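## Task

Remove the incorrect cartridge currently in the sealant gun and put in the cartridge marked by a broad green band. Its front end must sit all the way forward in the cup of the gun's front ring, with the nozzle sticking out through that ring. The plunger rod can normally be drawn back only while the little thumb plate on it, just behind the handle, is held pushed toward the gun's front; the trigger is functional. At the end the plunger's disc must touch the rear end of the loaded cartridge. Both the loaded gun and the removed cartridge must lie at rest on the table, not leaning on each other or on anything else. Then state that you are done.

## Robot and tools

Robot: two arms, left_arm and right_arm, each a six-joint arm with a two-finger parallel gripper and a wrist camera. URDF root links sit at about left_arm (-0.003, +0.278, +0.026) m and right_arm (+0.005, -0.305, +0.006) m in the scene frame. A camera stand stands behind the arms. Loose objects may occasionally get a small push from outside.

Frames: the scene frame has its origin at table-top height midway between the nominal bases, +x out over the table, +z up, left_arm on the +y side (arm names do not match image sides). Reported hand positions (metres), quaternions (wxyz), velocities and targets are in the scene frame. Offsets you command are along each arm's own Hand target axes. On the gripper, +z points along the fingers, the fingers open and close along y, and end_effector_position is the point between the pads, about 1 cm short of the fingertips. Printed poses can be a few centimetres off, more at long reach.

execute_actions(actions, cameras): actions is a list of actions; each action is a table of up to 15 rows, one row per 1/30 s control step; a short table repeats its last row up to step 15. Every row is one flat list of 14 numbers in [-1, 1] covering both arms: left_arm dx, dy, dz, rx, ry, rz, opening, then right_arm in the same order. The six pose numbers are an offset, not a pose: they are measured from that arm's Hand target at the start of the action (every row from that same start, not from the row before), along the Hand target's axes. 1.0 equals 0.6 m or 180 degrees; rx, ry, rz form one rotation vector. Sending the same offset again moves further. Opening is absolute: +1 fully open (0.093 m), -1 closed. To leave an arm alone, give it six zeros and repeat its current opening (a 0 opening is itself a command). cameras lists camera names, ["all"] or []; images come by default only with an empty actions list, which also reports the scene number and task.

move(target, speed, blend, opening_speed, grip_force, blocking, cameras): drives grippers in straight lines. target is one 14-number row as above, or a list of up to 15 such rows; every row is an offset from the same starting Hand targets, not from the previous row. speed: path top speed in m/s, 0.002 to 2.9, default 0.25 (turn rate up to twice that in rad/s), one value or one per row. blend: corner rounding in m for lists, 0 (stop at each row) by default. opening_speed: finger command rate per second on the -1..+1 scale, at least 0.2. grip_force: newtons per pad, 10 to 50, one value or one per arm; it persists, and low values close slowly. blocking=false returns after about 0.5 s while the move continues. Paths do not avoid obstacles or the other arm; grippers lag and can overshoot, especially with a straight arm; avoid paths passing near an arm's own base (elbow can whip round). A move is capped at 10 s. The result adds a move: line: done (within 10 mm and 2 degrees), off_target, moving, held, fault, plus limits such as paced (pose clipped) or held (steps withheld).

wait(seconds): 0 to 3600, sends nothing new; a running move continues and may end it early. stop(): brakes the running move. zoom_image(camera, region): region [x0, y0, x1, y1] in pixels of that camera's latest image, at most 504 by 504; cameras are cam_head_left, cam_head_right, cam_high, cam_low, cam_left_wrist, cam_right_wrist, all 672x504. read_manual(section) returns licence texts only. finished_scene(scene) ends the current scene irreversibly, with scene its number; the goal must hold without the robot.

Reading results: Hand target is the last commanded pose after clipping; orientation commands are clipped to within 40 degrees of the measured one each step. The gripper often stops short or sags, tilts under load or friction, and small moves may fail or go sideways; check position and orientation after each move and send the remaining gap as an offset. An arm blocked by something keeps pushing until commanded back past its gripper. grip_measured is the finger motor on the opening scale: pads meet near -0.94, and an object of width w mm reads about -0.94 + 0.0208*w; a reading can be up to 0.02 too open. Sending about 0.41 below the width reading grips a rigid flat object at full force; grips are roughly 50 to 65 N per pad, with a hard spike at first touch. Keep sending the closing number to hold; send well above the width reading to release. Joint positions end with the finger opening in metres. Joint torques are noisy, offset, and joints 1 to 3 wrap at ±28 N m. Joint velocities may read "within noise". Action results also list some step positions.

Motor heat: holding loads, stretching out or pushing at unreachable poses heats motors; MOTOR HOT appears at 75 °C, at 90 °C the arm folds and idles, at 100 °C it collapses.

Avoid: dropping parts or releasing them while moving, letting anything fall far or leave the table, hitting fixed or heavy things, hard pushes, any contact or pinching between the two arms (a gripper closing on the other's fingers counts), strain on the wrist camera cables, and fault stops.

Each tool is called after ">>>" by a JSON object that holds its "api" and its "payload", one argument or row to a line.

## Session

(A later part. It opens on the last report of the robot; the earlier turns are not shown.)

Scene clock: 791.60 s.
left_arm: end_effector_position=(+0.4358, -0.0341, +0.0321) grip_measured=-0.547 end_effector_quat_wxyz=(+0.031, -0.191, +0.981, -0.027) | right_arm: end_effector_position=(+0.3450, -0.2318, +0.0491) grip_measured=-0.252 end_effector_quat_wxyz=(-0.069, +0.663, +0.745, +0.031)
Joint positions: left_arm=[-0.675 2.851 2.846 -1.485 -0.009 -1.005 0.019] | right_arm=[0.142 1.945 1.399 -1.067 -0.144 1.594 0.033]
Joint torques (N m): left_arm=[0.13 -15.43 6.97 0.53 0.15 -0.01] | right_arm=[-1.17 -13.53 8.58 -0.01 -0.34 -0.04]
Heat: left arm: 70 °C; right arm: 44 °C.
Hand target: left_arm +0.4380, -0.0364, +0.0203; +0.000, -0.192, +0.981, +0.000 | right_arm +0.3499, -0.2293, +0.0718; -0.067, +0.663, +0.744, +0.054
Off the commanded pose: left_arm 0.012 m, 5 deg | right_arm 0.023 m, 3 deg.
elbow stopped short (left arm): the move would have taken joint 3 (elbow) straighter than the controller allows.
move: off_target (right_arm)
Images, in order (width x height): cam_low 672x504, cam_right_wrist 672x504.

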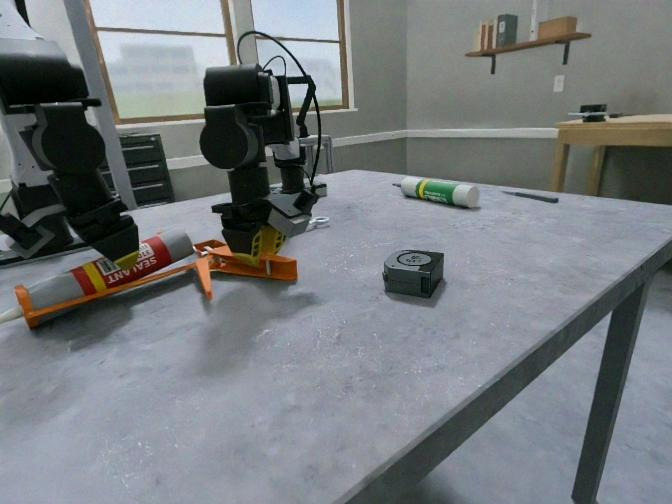

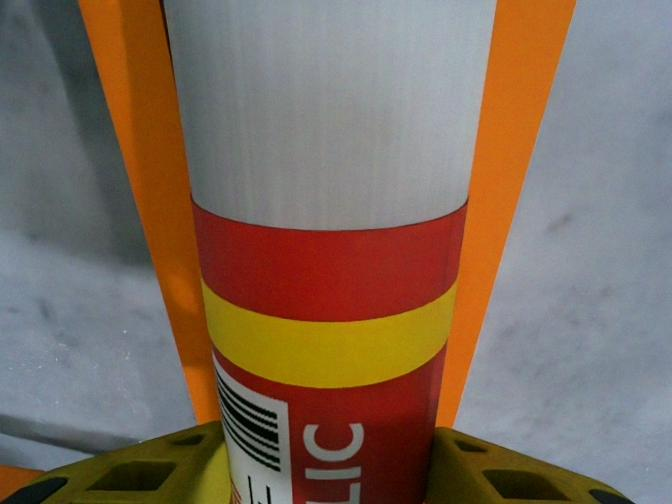

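>>> {"api": "move", "payload": {
  "target": [
    [0,0,0,0,0,0,0.0,0,0,0,0,0,0,-0.5],
    [0,0,-0.16,0,0,0,0.0,0.006,0,-0.024,0,0.045,0,-0.5],
    [0.16,0.25,-0.16,0,0,0,0.0,0.006,0,-0.024,0,0.045,0,-0.5]
  ],
  "speed": 0.2,
  "cameras": ["cam_right_wrist","cam_low","cam_high"]
}}

>>> {"api": "zoom_image", "payload": {
  "camera": "cam_low",
  "region": [0, 150, 300, 350]
}}

Scene clock: 813.83 s.
left_arm: end_effector_position=(+0.2943, +0.0667, +0.1086) grip_measured=-0.003 end_effector_quat_wxyz=(-0.007, -0.191, +0.982, +0.012) | right_arm: end_effector_position=(+0.3442, -0.2337, +0.0614) grip_measured=-0.252 end_effector_quat_wxyz=(-0.119, +0.661, +0.738, +0.069)
Joint positions: left_arm=[-0.675 1.961 1.593 -1.229 -0.007 -1.005 0.045] | right_arm=[0.077 1.945 1.431 -1.124 -0.269 1.53 0.033]
Joint torques (N m): left_arm=[-0.06 -15.45 4.1 0.33 0.13 -0.05] | right_arm=[-0.96 -13.85 8.73 -0.06 -0.63 -0.08]
Heat: left arm: 72 °C; right arm: 47 °C.
Hand target: left_arm +0.2925, +0.0663, +0.1161; +0.000, -0.192, +0.981, +0.000 | right_arm +0.3500, -0.2282, +0.0866; -0.119, +0.658, +0.737, +0.100
Off the commanded pose: left_arm 0.008 m, 2 deg | right_arm 0.026 m, 4 deg.
elbow stopped short (left arm): the move would have taken joint 3 (elbow) straighter than the controller allows.
move: off_target (right_arm)
Images, in order (width x height): cam_high 672x504, cam_low 672x504, cam_right_wrist 672x504.

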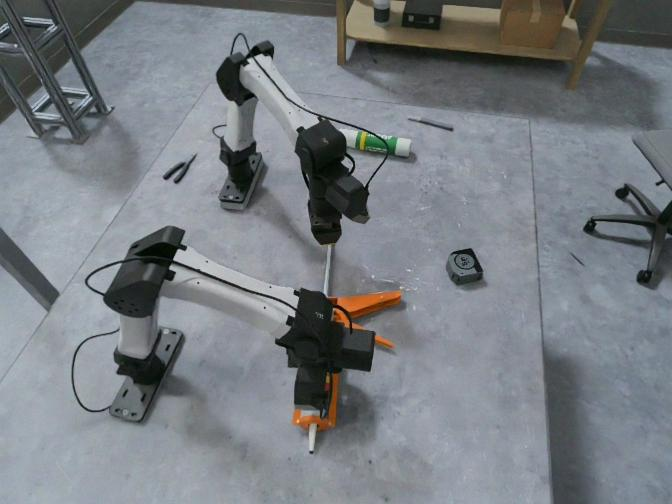

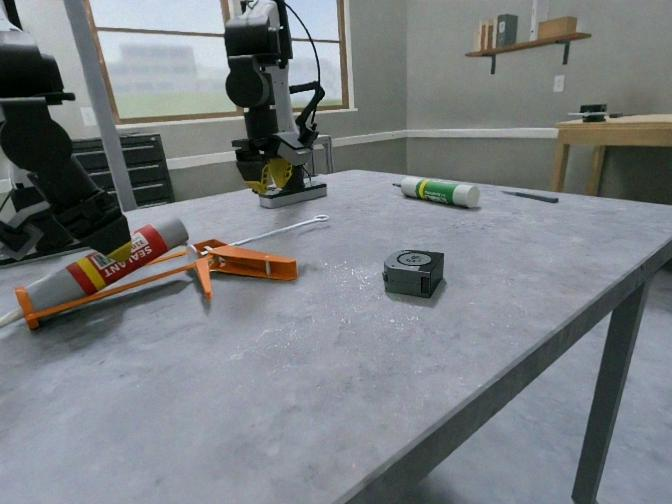

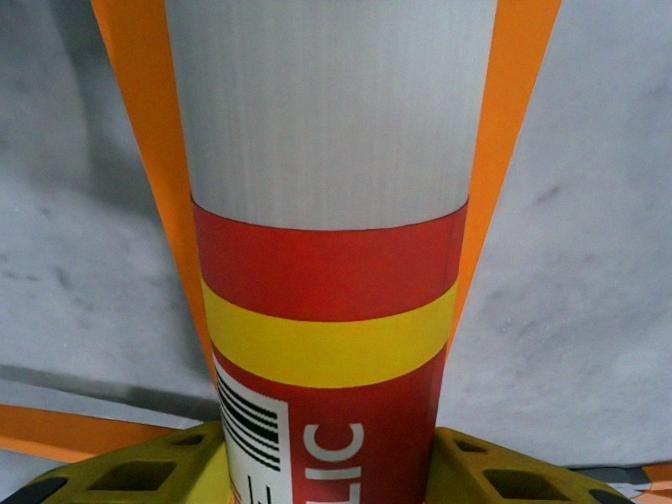

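Scaled by 1.680 from the camera's image (finer frame: 960x720).

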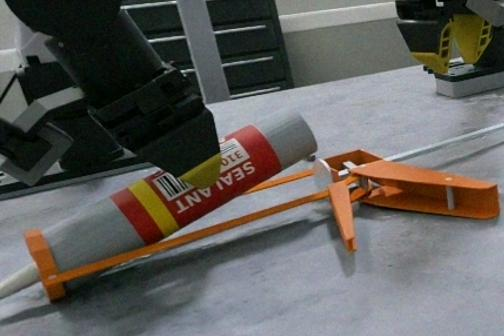

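>>> {"api": "move", "payload": {
  "target": [
    [0,0,0,0,0,0,0.0,0.1,0,-0.01,0,0,0,-0.5],
    [0,0,0,0,0,0,0.0,0.16,0,-0.03,0,0,0,-0.5]
  ],
  "speed": 0.12,
  "cameras": ["cam_right_wrist","cam_low","cam_high"]
}}

>>> {"api": "zoom_image", "payload": {
  "camera": "cam_low",
  "region": [0, 150, 300, 350]
}}

Scene clock: 826.27 s.
left_arm: end_effector_position=(+0.2944, +0.0666, +0.1086) grip_measured=-0.003 end_effector_quat_wxyz=(-0.007, -0.191, +0.982, +0.012) | right_arm: end_effector_position=(+0.3329, -0.1471, +0.1071) grip_measured=-0.252 end_effector_quat_wxyz=(-0.130, +0.657, +0.740, +0.069)
Joint positions: left_arm=[-0.675 1.961 1.593 -1.228 -0.007 -1.005 0.045] | right_arm=[0.314 1.929 1.592 -1.246 -0.294 1.764 0.033]
Joint torques (N m): left_arm=[-0.05 -15.39 4.1 0.33 0.14 -0.04] | right_arm=[-0.65 -13.83 9.4 0.26 -0.31 0.18]
Heat: left arm: 66 °C; right arm: 48 °C.
Hand target: left_arm +0.2925, +0.0663, +0.1161; +0.000, -0.192, +0.981, +0.000 | right_arm +0.3405, -0.1429, +0.1332; -0.119, +0.658, +0.737, +0.100
Off the commanded pose: left_arm 0.008 m, 2 deg | right_arm 0.028 m, 4 deg.
move: off_target (right_arm)
Images, in order (width x height): cam_high 672x504, cam_low 672x504, cam_right_wrist 672x504.

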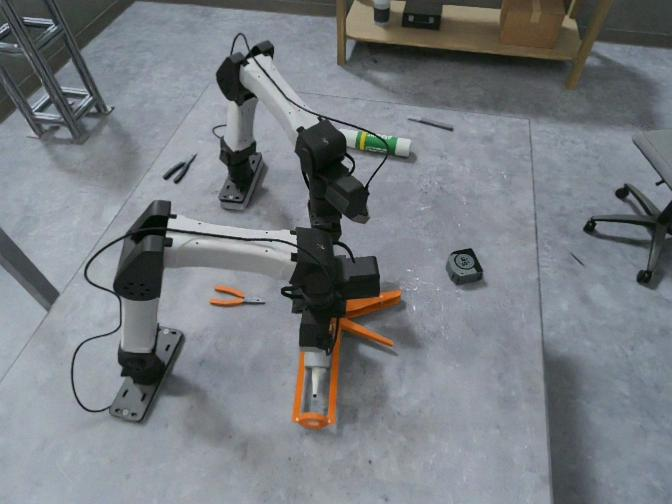

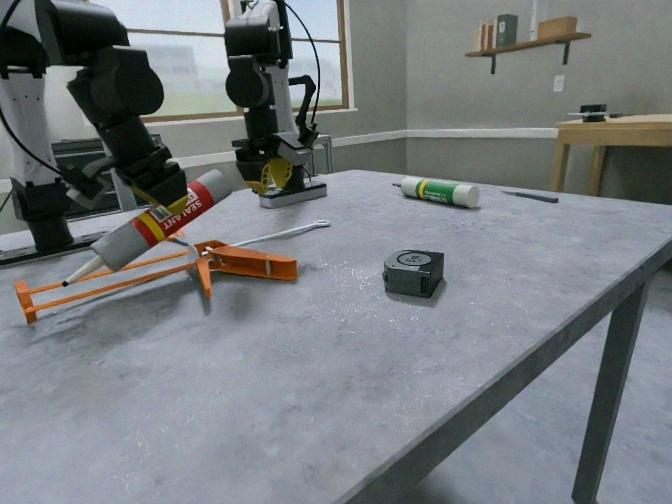

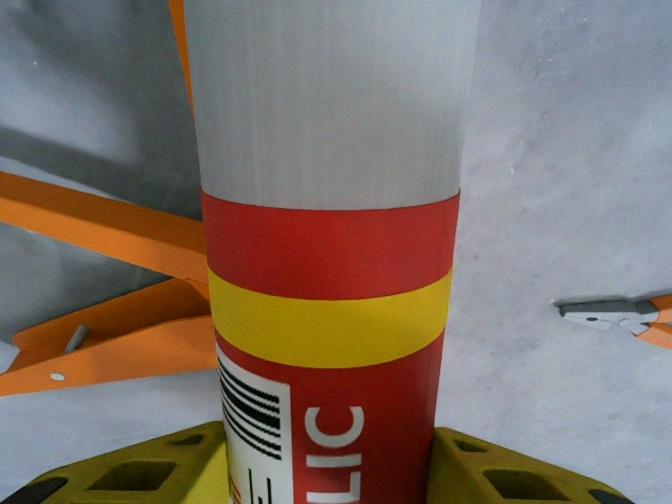

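Scaled by 1.680 from the camera's image (finer frame: 960x720).

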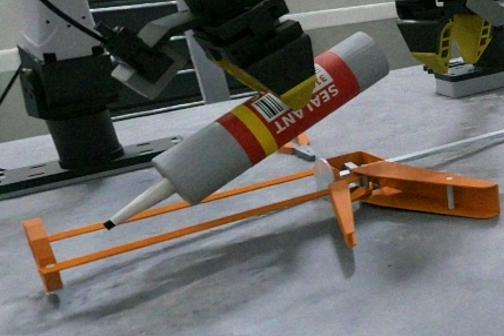

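>>> {"api": "move", "payload": {
  "target": [
    [0,0,0,0,0,0,0.0,0.031,0,-0.095,0,0,0,-0.5],
    [0,0,0,0,0,0,0.0,-0.208,0.189,-0.174,0,-0.09,0,-0.5],
    [0,0,0,0,0,0,0.0,-0.275,0.19,0.032,0,-0.09,0,-0.5]
  ],
  "speed": [0.2,0.25,0.12],
  "blend": [0.02,0.02,0],
  "cameras": ["cam_right_wrist","cam_low","cam_high"]
}}

>>> {"api": "zoom_image", "payload": {
  "camera": "cam_low",
  "region": [0, 150, 300, 400]
}}

Scene clock: 848.80 s.
left_arm: end_effector_position=(+0.2944, +0.0666, +0.1086) grip_measured=-0.003 end_effector_quat_wxyz=(-0.007, -0.191, +0.982, +0.012) | right_arm: end_effector_position=(+0.4626, -0.2821, +0.0416) grip_measured=-0.252 end_effector_quat_wxyz=(-0.040, +0.671, +0.740, -0.015)
Joint positions: left_arm=[-0.675 1.961 1.593 -1.228 -0.007 -1.005 0.045] | right_arm=[0.037 2.459 2.207 -1.398 -0.035 1.509 0.033]
Joint torques (N m): left_arm=[-0.06 -15.42 4.1 0.34 0.13 -0.04] | right_arm=[0.01 -18.86 5.75 0.51 0.07 -0.12]
Heat: left arm: 62 °C; right arm: 52 °C.
Hand target: left_arm +0.2925, +0.0663, +0.1161; +0.000, -0.192, +0.981, +0.000 | right_arm +0.4705, -0.2801, +0.0633; -0.014, +0.665, +0.746, +0.007
Off the commanded pose: left_arm 0.008 m, 2 deg | right_arm 0.023 m, 4 deg.
move: off_target (right_arm)
Images, in order (width x height): cam_high 672x504, cam_low 672x504, cam_right_wrist 672x504.

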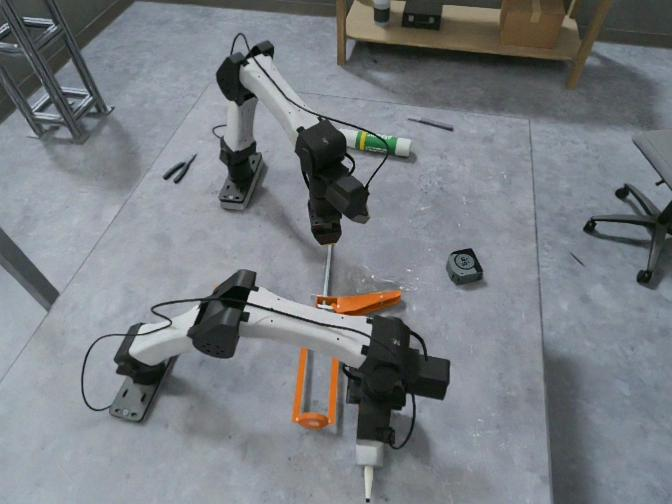

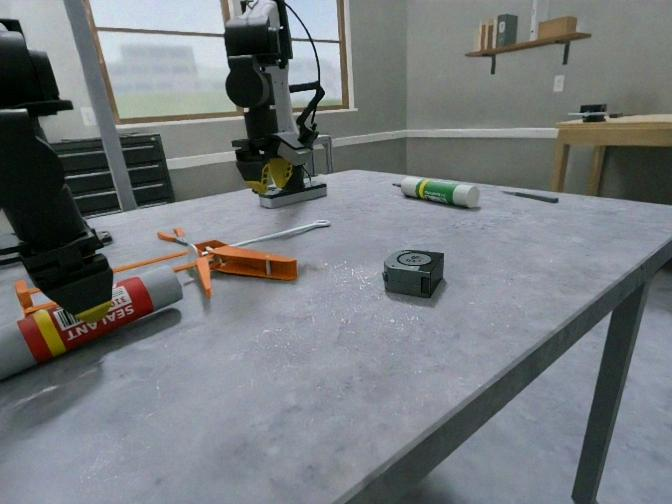

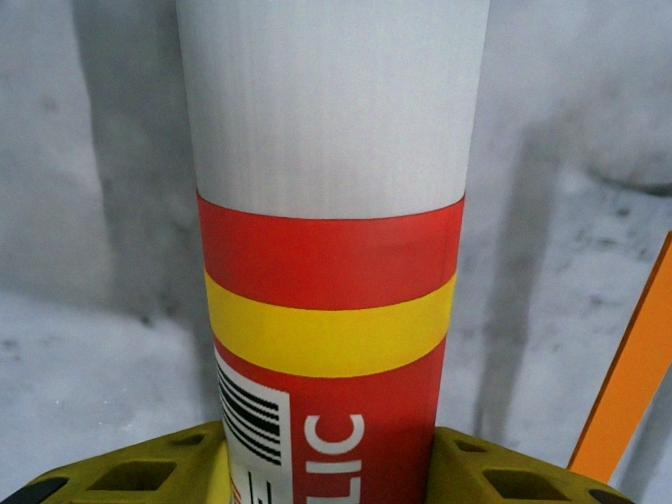

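Scaled by 1.680 from the camera's image (finer frame: 960x720).

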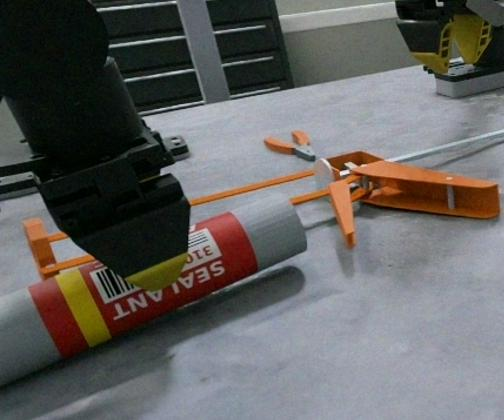

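>>> {"api": "move", "payload": {
  "target": [
    [0,0,-0.05,0,0,0,0.0,0,0,0.023,0,0,0,-0.5],
    [0,0,-0.073,0,0,0,0.0,0,0,0.023,0,0,0,-0.1]
  ],
  "speed": [0.1,0.15],
  "opening_speed": 0.5,
  "cameras": ["cam_right_wrist","cam_low"]
}}

>>> {"api": "zoom_image", "payload": {
  "camera": "cam_low",
  "region": [0, 150, 300, 400]
}}

Scene clock: 875.57 s.
left_arm: end_effector_position=(+0.2911, +0.0690, +0.1452) grip_measured=-0.003 end_effector_quat_wxyz=(-0.010, -0.191, +0.981, +0.016) | right_arm: end_effector_position=(+0.4615, -0.2823, +0.0344) grip_measured=-0.098 end_effector_quat_wxyz=(-0.038, +0.671, +0.741, -0.015)
Joint positions: left_arm=[-0.675 1.947 1.718 -1.379 -0.007 -1.005 0.045] | right_arm=[0.038 2.449 2.161 -1.358 -0.031 1.509 0.041]
Joint torques (N m): left_arm=[-0.05 -14.53 7.12 0.13 0.13 -0.04] | right_arm=[0.06 -17.91 5.05 0.67 0 -0.13]
Heat: left arm: 62 °C; right arm: 55 °C.
Hand target: left_arm +0.2924, +0.0664, +0.1599; +0.000, -0.192, +0.981, +0.000 | right_arm +0.4703, -0.2797, +0.0494; -0.014, +0.665, +0.746, +0.007
Off the commanded pose: left_arm 0.015 m, 2 deg | right_arm 0.018 m, 4 deg.
move: off_target (left_arm, right_arm); target 2's new opening was sent with right_arm's hand 0.018 m and 4 deg from that target
Images, in order (width x height): cam_low 672x504, cam_right_wrist 672x504.

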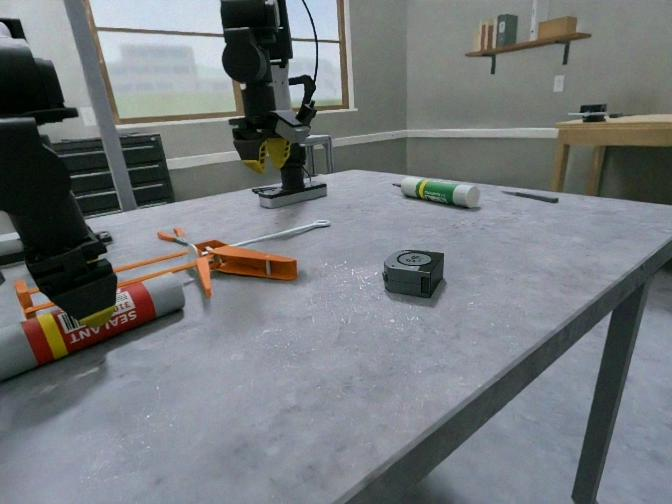

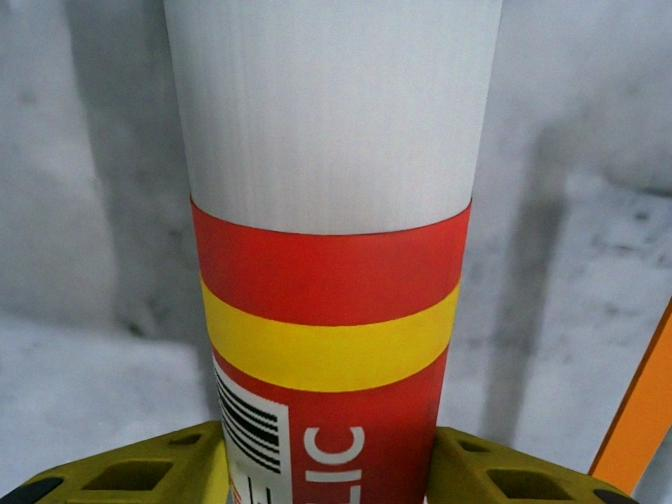

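Scaled by 1.680 from the camera's image (finer frame: 960x720).

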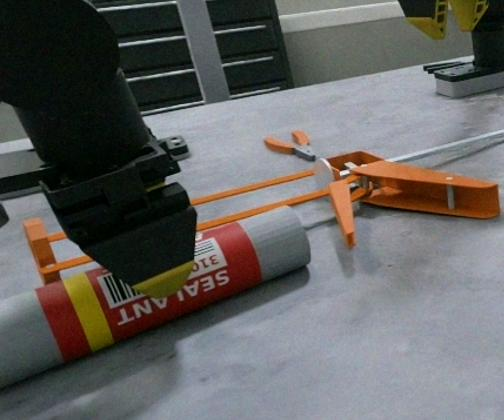

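>>> {"api": "move", "payload": {
  "target": [
    [-0.289,0.59,0,0,0,0.123,0.3,0,0,0.008,0,0,0,-0.1],
    [-0.289,0.59,0,0,0,0.123,0.3,0,0,0.008,0,0,0,0.45],
    [-0.289,0.59,0,0,0,0.123,0.3,0,0,-0.2,0,0,0,0.45]
  ],
  "speed": [0.3,0.15,0.15],
  "opening_speed": 0.6,
  "cameras": ["cam_right_wrist","cam_low","cam_left_wrist"]
}}

Scene clock: 885.43 s.
left_arm: end_effector_position=(+0.3148, +0.4601, +0.1619) grip_measured=+0.297 end_effector_quat_wxyz=(+0.003, -0.007, +1.000, +0.006) | right_arm: end_effector_position=(+0.4722, -0.2819, +0.1528) grip_measured=+0.449 end_effector_quat_wxyz=(+0.027, +0.668, +0.742, +0.048)
Joint positions: left_arm=[0.464 1.926 1.757 -1.39 -0.007 0.504 0.059] | right_arm=[0.038 2.344 2.449 -1.568 -0.031 1.507 0.067]
Joint torques (N m): left_arm=[-0.39 -9.44 7.49 0.23 0.21 0.11] | right_arm=[-0.69 -15.16 7.27 0.6 0.01 -0.15]
Heat: left arm: 62 °C; right arm: 56 °C.
Hand target: left_arm +0.3196, +0.4595, +0.1599; +0.000, +0.000, +1.000, +0.000 | right_arm +0.4718, -0.2831, +0.1693; -0.014, +0.665, +0.746, +0.007
Off the commanded pose: left_arm 0.005 m, 1 deg | right_arm 0.017 m, 7 deg.
joint sent to its limit (right arm) — joint 4 (wrist pitch), lower limit. The joint targets are off in orientation, not in position.
move: off_target (right_arm); target 2's new opening was sent with right_arm's hand 0.014 m and 4 deg from that target
Images, in order (width x height): cam_low 672x504, cam_left_wrist 672x504, cam_right_wrist 672x504.

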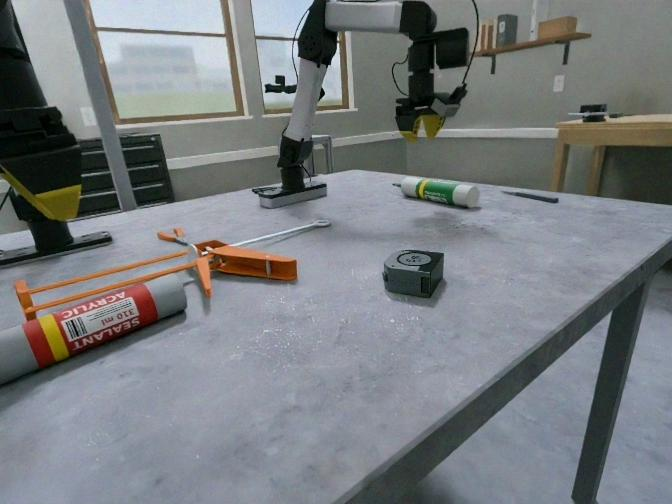

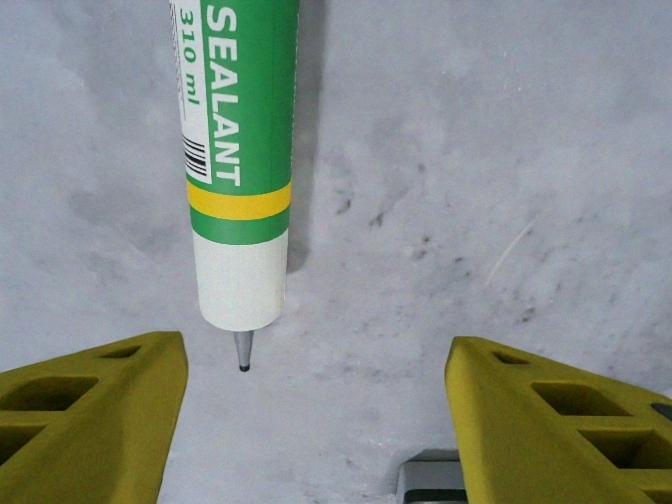

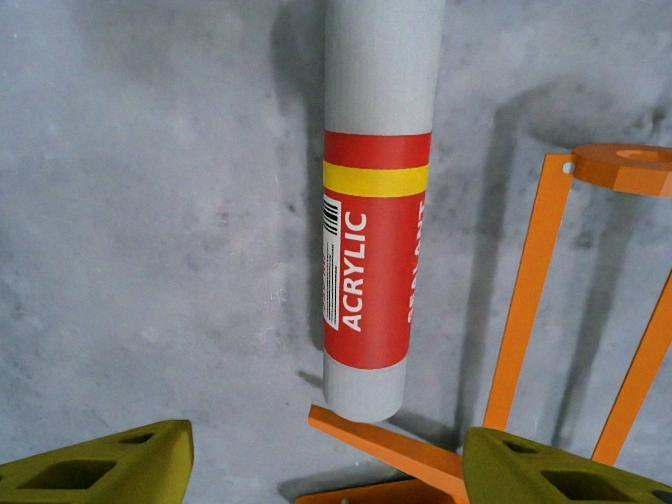

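>>> {"api": "move", "payload": {
  "target": [-0.075,0.062,0.083,0,0,0,0.45,0,0,0,0,0,0,0.45],
  "cameras": ["cam_low","cam_left_wrist"]
}}

Scene clock: 893.97 s.
left_arm: end_effector_position=(+0.3596, +0.4931, +0.1107) grip_measured=+0.447 end_effector_quat_wxyz=(-0.006, -0.003, +1.000, +0.000) | right_arm: end_effector_position=(+0.4719, -0.2819, +0.1527) grip_measured=+0.449 end_effector_quat_wxyz=(+0.027, +0.668, +0.742, +0.048)
Joint positions: left_arm=[0.48 2.182 1.934 -1.332 -0.006 0.528 0.067] | right_arm=[0.038 2.344 2.449 -1.57 -0.031 1.507 0.067]
Joint torques (N m): left_arm=[0.29 -12.9 7.36 0.33 0.2 0.11] | right_arm=[-0.7 -15.34 7.41 0.63 0.01 -0.15]
Heat: left arm: 59 °C; right arm: 59 °C.
Hand target: left_arm +0.3646, +0.4968, +0.1101; +0.000, +0.000, +1.000, +0.000 | right_arm +0.4718, -0.2831, +0.1693; -0.014, +0.665, +0.746, +0.007
Off the commanded pose: left_arm 0.006 m, 1 deg | right_arm 0.017 m, 7 deg.
joint sent to its limit (right arm) — joint 4 (wrist pitch), lower limit. The joint targets are off in orientation, not in position.
move: done

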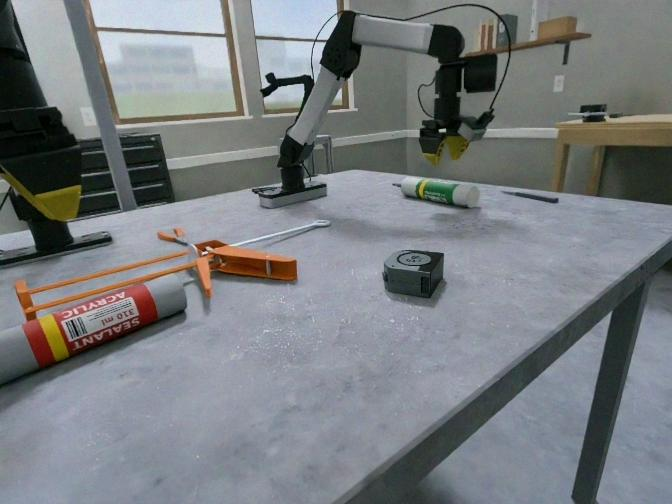

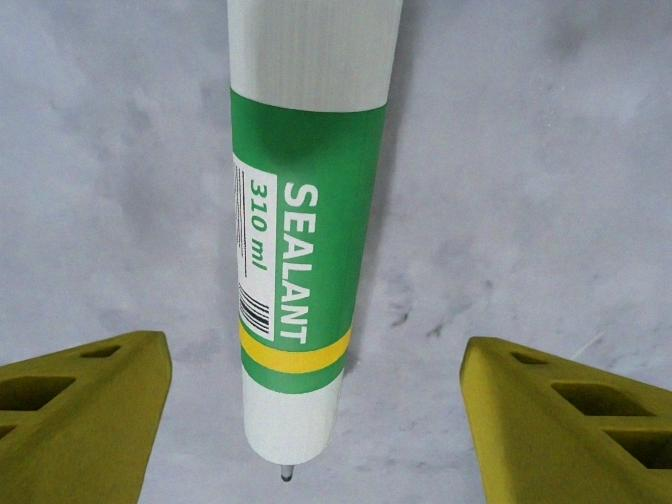

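>>> {"api": "move", "payload": {
  "target": [
    [0,0.01,0.07,0,0,0.01,0.45,0,0,0,0,0,0,0.45],
    [0,0.01,0.138,0,0,0.01,0.45,0,0,0,0,0,0,0.45]
  ],
  "speed": 0.15,
  "cameras": ["cam_low","cam_left_wrist"]
}}

>>> {"api": "zoom_image", "payload": {
  "camera": "cam_low",
  "region": [370, 120, 520, 240]
}}

Scene clock: 904.50 s.
left_arm: end_effector_position=(+0.3679, +0.5032, +0.0389) grip_measured=+0.447 end_effector_quat_wxyz=(+0.008, +0.013, +1.000, +0.009) | right_arm: end_effector_position=(+0.4719, -0.2819, +0.1527) grip_measured=+0.449 end_effector_quat_wxyz=(+0.027, +0.668, +0.742, +0.048)
Joint positions: left_arm=[0.49 2.243 1.744 -1.049 -0.006 0.571 0.067] | right_arm=[0.038 2.344 2.449 -1.57 -0.031 1.507 0.067]
Joint torques (N m): left_arm=[0.43 -12.72 4.49 0.45 0.2 0.11] | right_arm=[-0.76 -15.28 7.41 0.64 0 -0.15]
Heat: left arm: 60 °C; right arm: 60 °C.
Hand target: left_arm +0.3646, +0.5028, +0.0273; +0.000, +0.015, +1.000, +0.000 | right_arm +0.4718, -0.2831, +0.1693; -0.014, +0.665, +0.746, +0.007
Off the commanded pose: left_arm 0.012 m, 1 deg | right_arm 0.017 m, 7 deg.
joint sent to its limit (right arm) — joint 4 (wrist pitch), lower limit. The joint targets are off in orientation, not in position.
move: off_target (left_arm)

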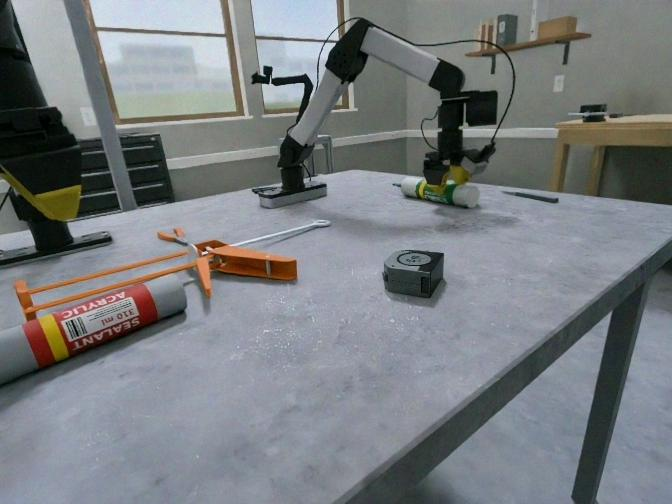

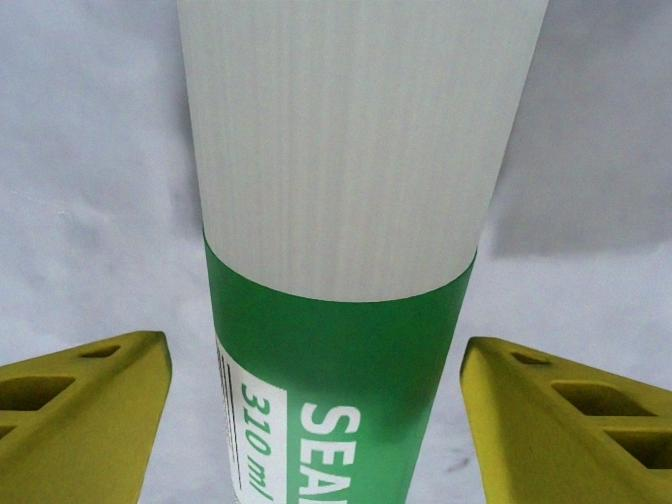

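Scaled by 3.360 from the camera's image (finer frame: 960x720).

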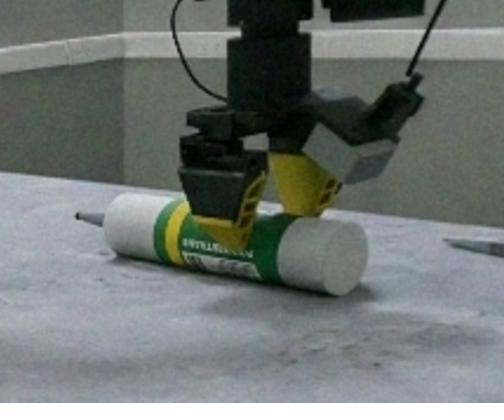

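>>> {"api": "move", "payload": {
  "target": [
    [0,-0.006,0.02,0,0,0,0.45,0,0,0,0,0,0,0.45],
    [0,-0.006,0.02,0,0,0,-0.45,0,0,0,0,0,0,0.45]
  ],
  "speed": 0.1,
  "cameras": ["cam_low","cam_left_wrist"]
}}

>>> {"api": "zoom_image", "payload": {
  "camera": "cam_low",
  "region": [370, 120, 520, 240]
}}

Scene clock: 912.60 s.
left_arm: end_effector_position=(+0.3679, +0.5026, +0.0300) grip_measured=-0.157 end_effector_quat_wxyz=(+0.012, +0.013, +1.000, +0.009) | right_arm: end_effector_position=(+0.4719, -0.2819, +0.1527) grip_measured=+0.449 end_effector_quat_wxyz=(+0.027, +0.668, +0.742, +0.048)
Joint positions: left_arm=[0.49 2.244 1.71 -1.006 -0.003 0.572 0.038] | right_arm=[0.038 2.344 2.449 -1.57 -0.031 1.507 0.067]
Joint torques (N m): left_arm=[-0.17 -12.23 4.26 0.45 0.18 0.02] | right_arm=[-0.76 -15.34 7.42 0.67 -0.02 -0.15]
Heat: left arm: 59 °C; right arm: 61 °C.
Hand target: left_arm +0.3645, +0.4991, +0.0152; +0.000, +0.016, +1.000, +0.000 | right_arm +0.4718, -0.2831, +0.1693; -0.014, +0.665, +0.746, +0.007
Off the commanded pose: left_arm 0.015 m, 2 deg | right_arm 0.017 m, 7 deg.
joint sent to its limit (right arm) — joint 4 (wrist pitch), lower limit. The joint targets are off in orientation, not in position.
move: off_target (left_arm); target 2's new opening was sent with left_arm's hand 0.016 m and 2 deg from that target

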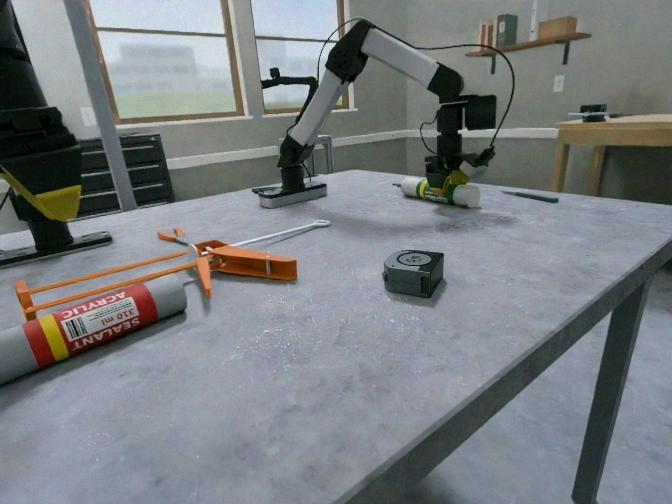

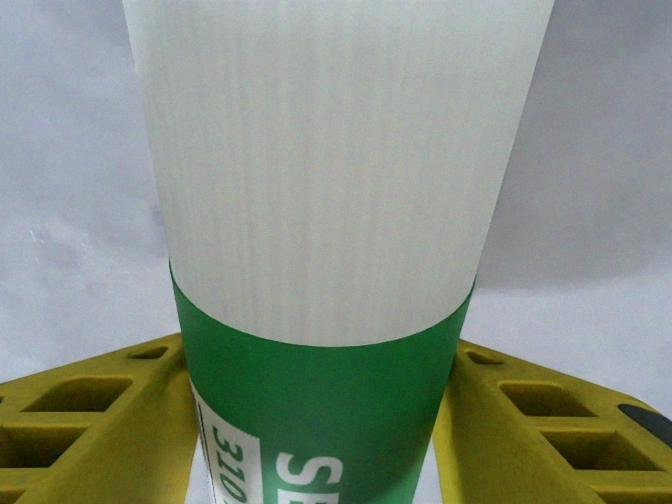

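Scaled by 3.360 from the camera's image (finer frame: 960x720).

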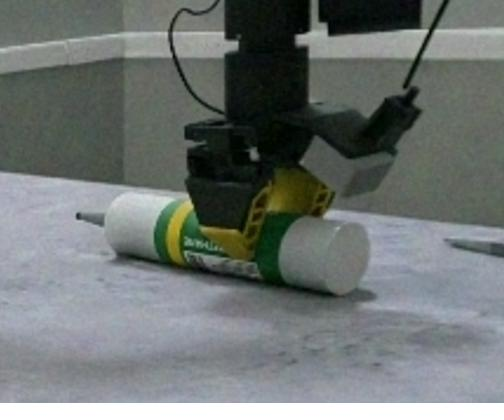

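>>> {"api": "move", "payload": {
  "target": [
    [0,0,-0.183,0,0,0,-0.45,0,0,0,0,0,0,0.45],
    [0.257,-0.565,-0.183,0,0,-0.454,-0.45,0,0,0,0,0,0,0.45],
    [0.257,-0.565,-0.05,0,0,-0.454,-0.45,0,0,0,0,0,0,0.45]
  ],
  "speed": [0.2,0.3,0.15],
  "blend": [0.02,0.0,0],
  "cameras": ["cam_low","cam_left_wrist","cam_head_left","cam_head_right"]
}}

Scene clock: 940.63 s.
left_arm: end_effector_position=(+0.1994, +0.1674, +0.0470) grip_measured=-0.139 end_effector_quat_wxyz=(+0.000, -0.641, +0.768, +0.002) | right_arm: end_effector_position=(+0.4719, -0.2819, +0.1527) grip_measured=+0.449 end_effector_quat_wxyz=(+0.027, +0.668, +0.742, +0.048)
Joint positions: left_arm=[-0.555 1.517 0.81 -0.869 -0.001 -1.892 0.039] | right_arm=[0.038 2.344 2.449 -1.57 -0.031 1.507 0.067]
Joint torques (N m): left_arm=[-0.51 -6.16 4.64 0.34 0.08 -0.15] | right_arm=[-0.73 -15.36 7.42 0.64 0 -0.14]
Heat: left arm: 60 °C; right arm: 62 °C.
Hand target: left_arm +0.1998, +0.1651, +0.0453; +0.000, -0.642, +0.766, +0.000 | right_arm +0.4718, -0.2831, +0.1693; -0.014, +0.665, +0.746, +0.007
Off the commanded pose: left_arm 0.003 m, 0 deg | right_arm 0.017 m, 7 deg.
joint sent to its limit (right arm) — joint 4 (wrist pitch), lower limit. The joint targets are off in orientation, not in position.
move: done
Images, in order (width x height): cam_head_left 672x504, cam_head_right 672x504, cam_low 672x504, cam_left_wrist 672x504.

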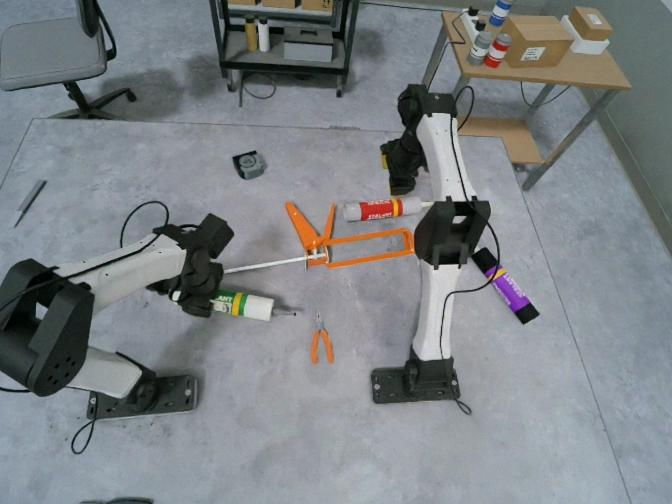

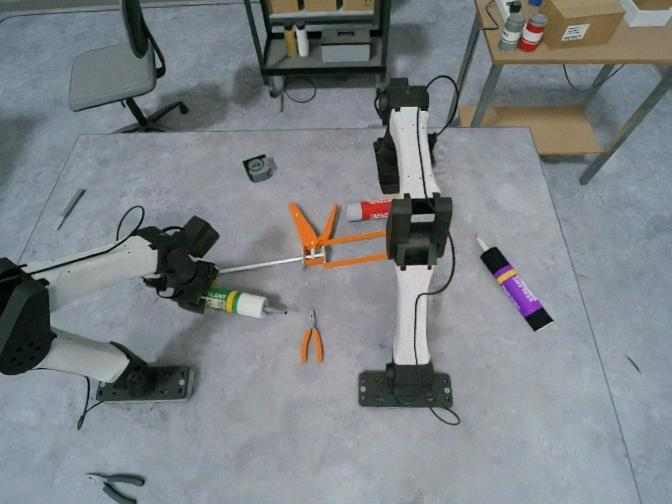

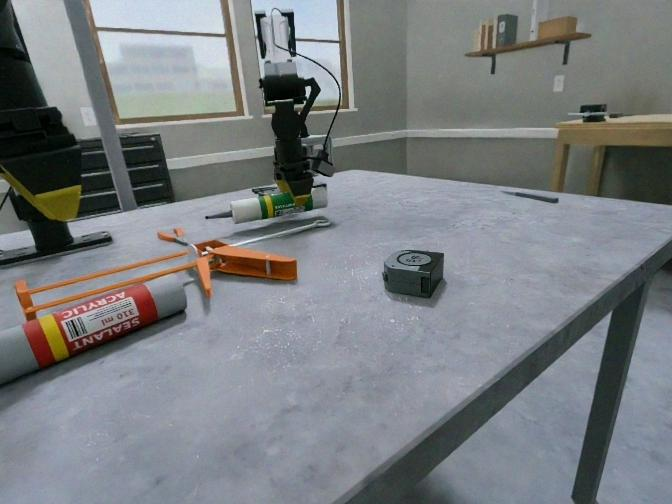

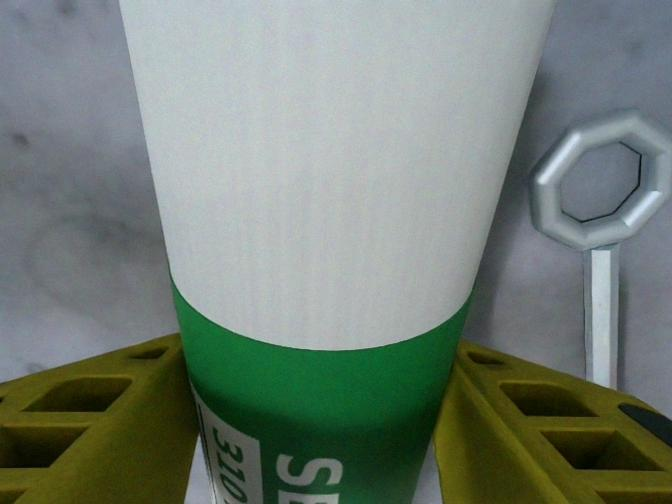

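>>> {"api": "move", "payload": {
  "target": [
    [0.006,0.033,0,0,0,0,-0.45,0,0,0,0,0,0,0.45],
    [0.006,0.033,0.024,0,0,0,-0.45,0,0,0,0,0,0,0.45],
    [0.006,0.033,0.024,0,0,0,0.0,0,0,0,0,0,0,0.45]
  ],
  "speed": [0.15,0.08,0.08],
  "opening_speed": 0.5,
  "cameras": ["cam_low","cam_left_wrist"]
}}

>>> {"api": "zoom_image", "payload": {
  "camera": "cam_low",
  "region": [180, 130, 360, 250]
}}

Scene clock: 955.23 s.
left_arm: end_effector_position=(+0.1796, +0.1672, +0.0317) grip_measured=+0.006 end_effector_quat_wxyz=(+0.001, -0.640, +0.768, +0.004) | right_arm: end_effector_position=(+0.4719, -0.2819, +0.1527) grip_measured=+0.449 end_effector_quat_wxyz=(+0.027, +0.668, +0.742, +0.048)
Joint positions: left_arm=[-0.602 1.486 0.713 -0.806 -0.004 -1.938 0.046] | right_arm=[0.038 2.344 2.449 -1.57 -0.031 1.507 0.067]
Joint torques (N m): left_arm=[-0.42 -6.05 4.36 0.35 0.11 -0.12] | right_arm=[-0.72 -15.31 7.35 0.63 -0.02 -0.15]
Heat: left arm: 53 °C; right arm: 62 °C.
Hand target: left_arm +0.1797, +0.1650, +0.0309; +0.000, -0.642, +0.766, +0.000 | right_arm +0.4718, -0.2831, +0.1693; -0.014, +0.665, +0.746, +0.007
Off the commanded pose: left_arm 0.002 m, 1 deg | right_arm 0.017 m, 7 deg.
joint sent to its limit (right arm) — joint 4 (wrist pitch), lower limit. The joint targets are off in orientation, not in position.
move: done

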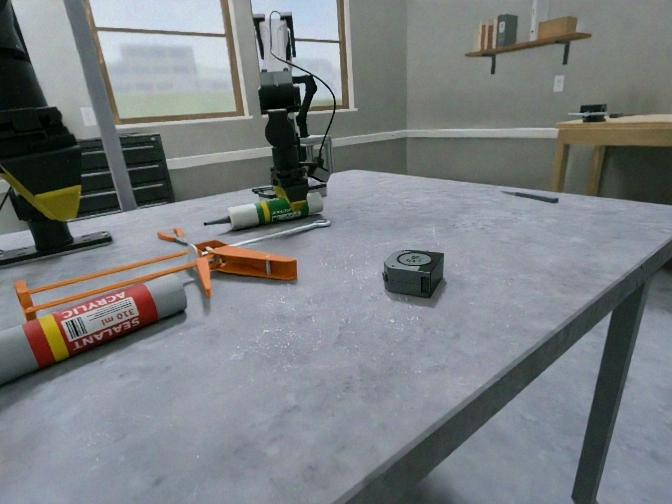

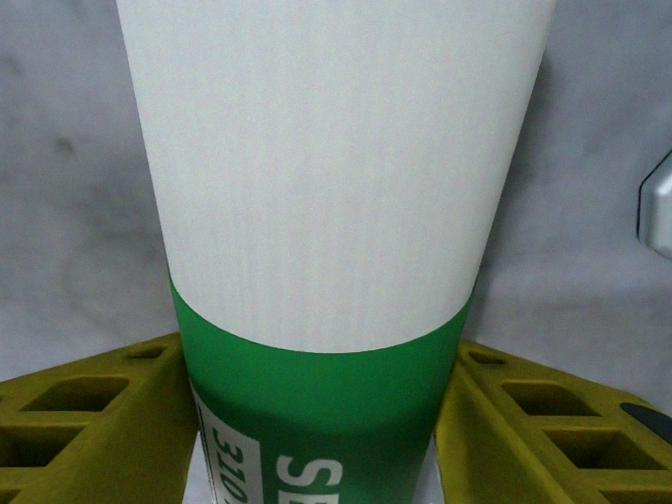

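Scaled by 2.800 from the camera's image (finer frame: 960x720).

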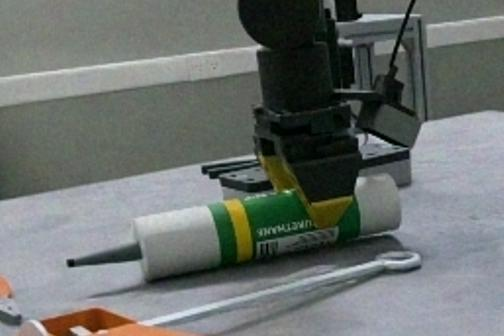

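>>> {"api": "move", "payload": {
  "target": [
    [0,0,0.007,0,0,0,0.0,0,0,0,0,0,0,0.45],
    [0,0,0.007,0,0,0,0.3,0,0,0,0,0,0,0.45],
    [0,0,-0.16,0,0,0,0.3,0,0,0,0,0,0,0.45],
    [-0.25,0,-0.16,0,0,0,0.3,0,0,0,0,0,0,0.45]
  ],
  "speed": [0.08,0.08,0.12,0.3],
  "opening_speed": 0.5,
  "cameras": ["cam_low","cam_head_left"]
}}

Scene clock: 964.33 s.
left_arm: end_effector_position=(+0.2015, +0.3119, +0.1239) grip_measured=+0.297 end_effector_quat_wxyz=(+0.001, -0.644, +0.765, +0.003) | right_arm: end_effector_position=(+0.4719, -0.2819, +0.1527) grip_measured=+0.449 end_effector_quat_wxyz=(+0.027, +0.668, +0.742, +0.048)
Joint positions: left_arm=[0.107 1.329 0.973 -1.217 -0.007 -1.237 0.059] | right_arm=[0.038 2.344 2.449 -1.57 -0.031 1.507 0.067]
Joint torques (N m): left_arm=[0.5 -3.73 7.12 0.24 0.13 0.1] | right_arm=[-0.7 -15.34 7.35 0.64 -0.02 -0.18]
Heat: left arm: 50 °C; right arm: 63 °C.
Hand target: left_arm +0.2058, +0.3127, +0.1268; +0.000, -0.642, +0.766, +0.000 | right_arm +0.4718, -0.2831, +0.1693; -0.014, +0.665, +0.746, +0.007
Off the commanded pose: left_arm 0.005 m, 0 deg | right_arm 0.017 m, 7 deg.
joint sent to its limit (right arm) — joint 4 (wrist pitch), lower limit. The joint targets are off in orientation, not in position.
move: done
Images, in order (width x height): cam_head_left 672x504, cam_low 672x504.

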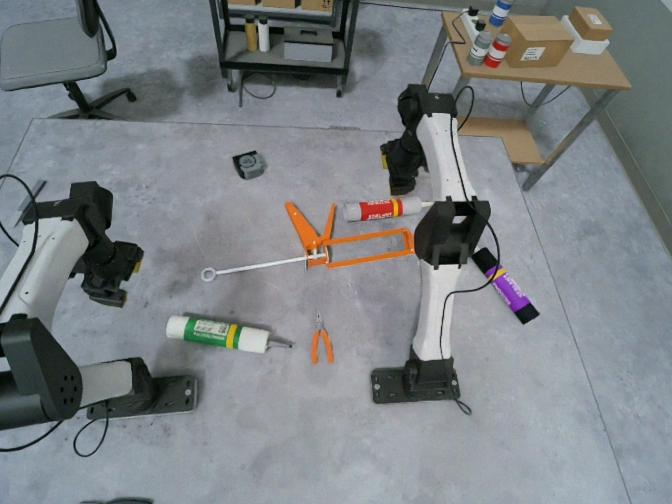

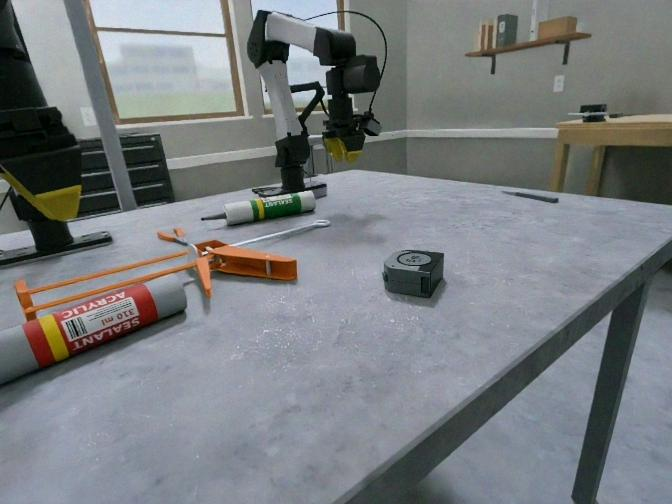

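>>> {"api": "move", "payload": {
  "target": [-0.17,0,0,0,0,0,0.3,0.71,-0.358,0.0,0,0,-0.911,0.5],
  "cameras": ["cam_head_left","cam_right_wrist"]
}}

Scene clock: 978.87 s.
left_arm: end_effector_position=(+0.2162, +0.4081, +0.1246) grip_measured=+0.297 end_effector_quat_wxyz=(-0.008, -0.643, +0.765, +0.004) | right_arm: end_effector_position=(+0.2075, +0.1129, +0.1801) grip_measured=+0.499 end_effector_quat_wxyz=(+0.068, -0.638, +0.765, +0.049)
Joint positions: left_arm=[0.479 1.529 1.146 -1.204 -0.006 -0.864 0.059] | right_arm=[1.107 2.286 2.454 -1.575 -0.034 -0.28 0.069]
Joint torques (N m): left_arm=[0.49 -5.63 7.38 0.34 0.14 0.11] | right_arm=[-0.44 -11.55 8.01 0.95 0.01 -0.09]
Heat: left arm: 46 °C; right arm: 60 °C.
Hand target: left_arm +0.2236, +0.4131, +0.1267; +0.000, -0.642, +0.766, +0.000 | right_arm +0.2097, +0.1153, +0.1838; +0.005, -0.646, +0.763, +0.015
Off the commanded pose: left_arm 0.009 m, 1 deg | right_arm 0.005 m, 8 deg.
joint sent to its limit (right arm) — joint 4 (wrist pitch), lower limit. The joint targets are off in orientation, not in position.
move: off_target (right_arm)

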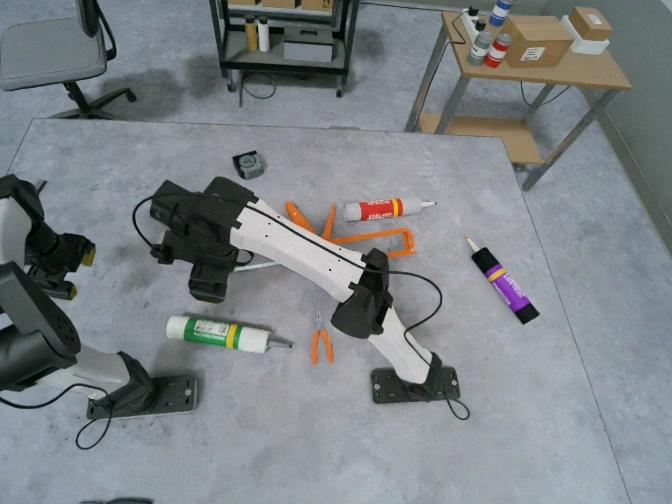

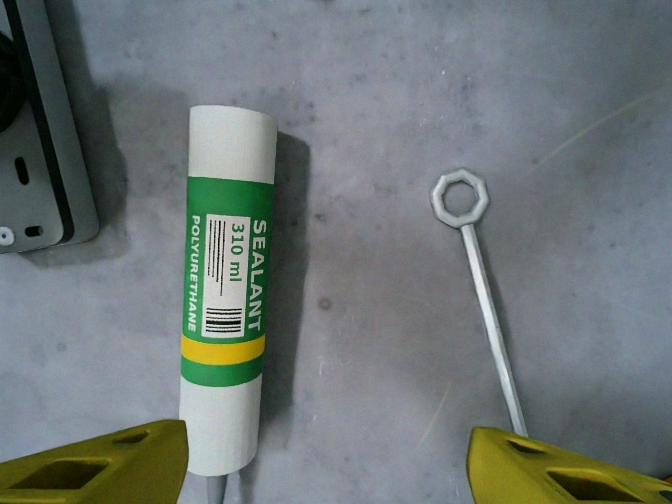

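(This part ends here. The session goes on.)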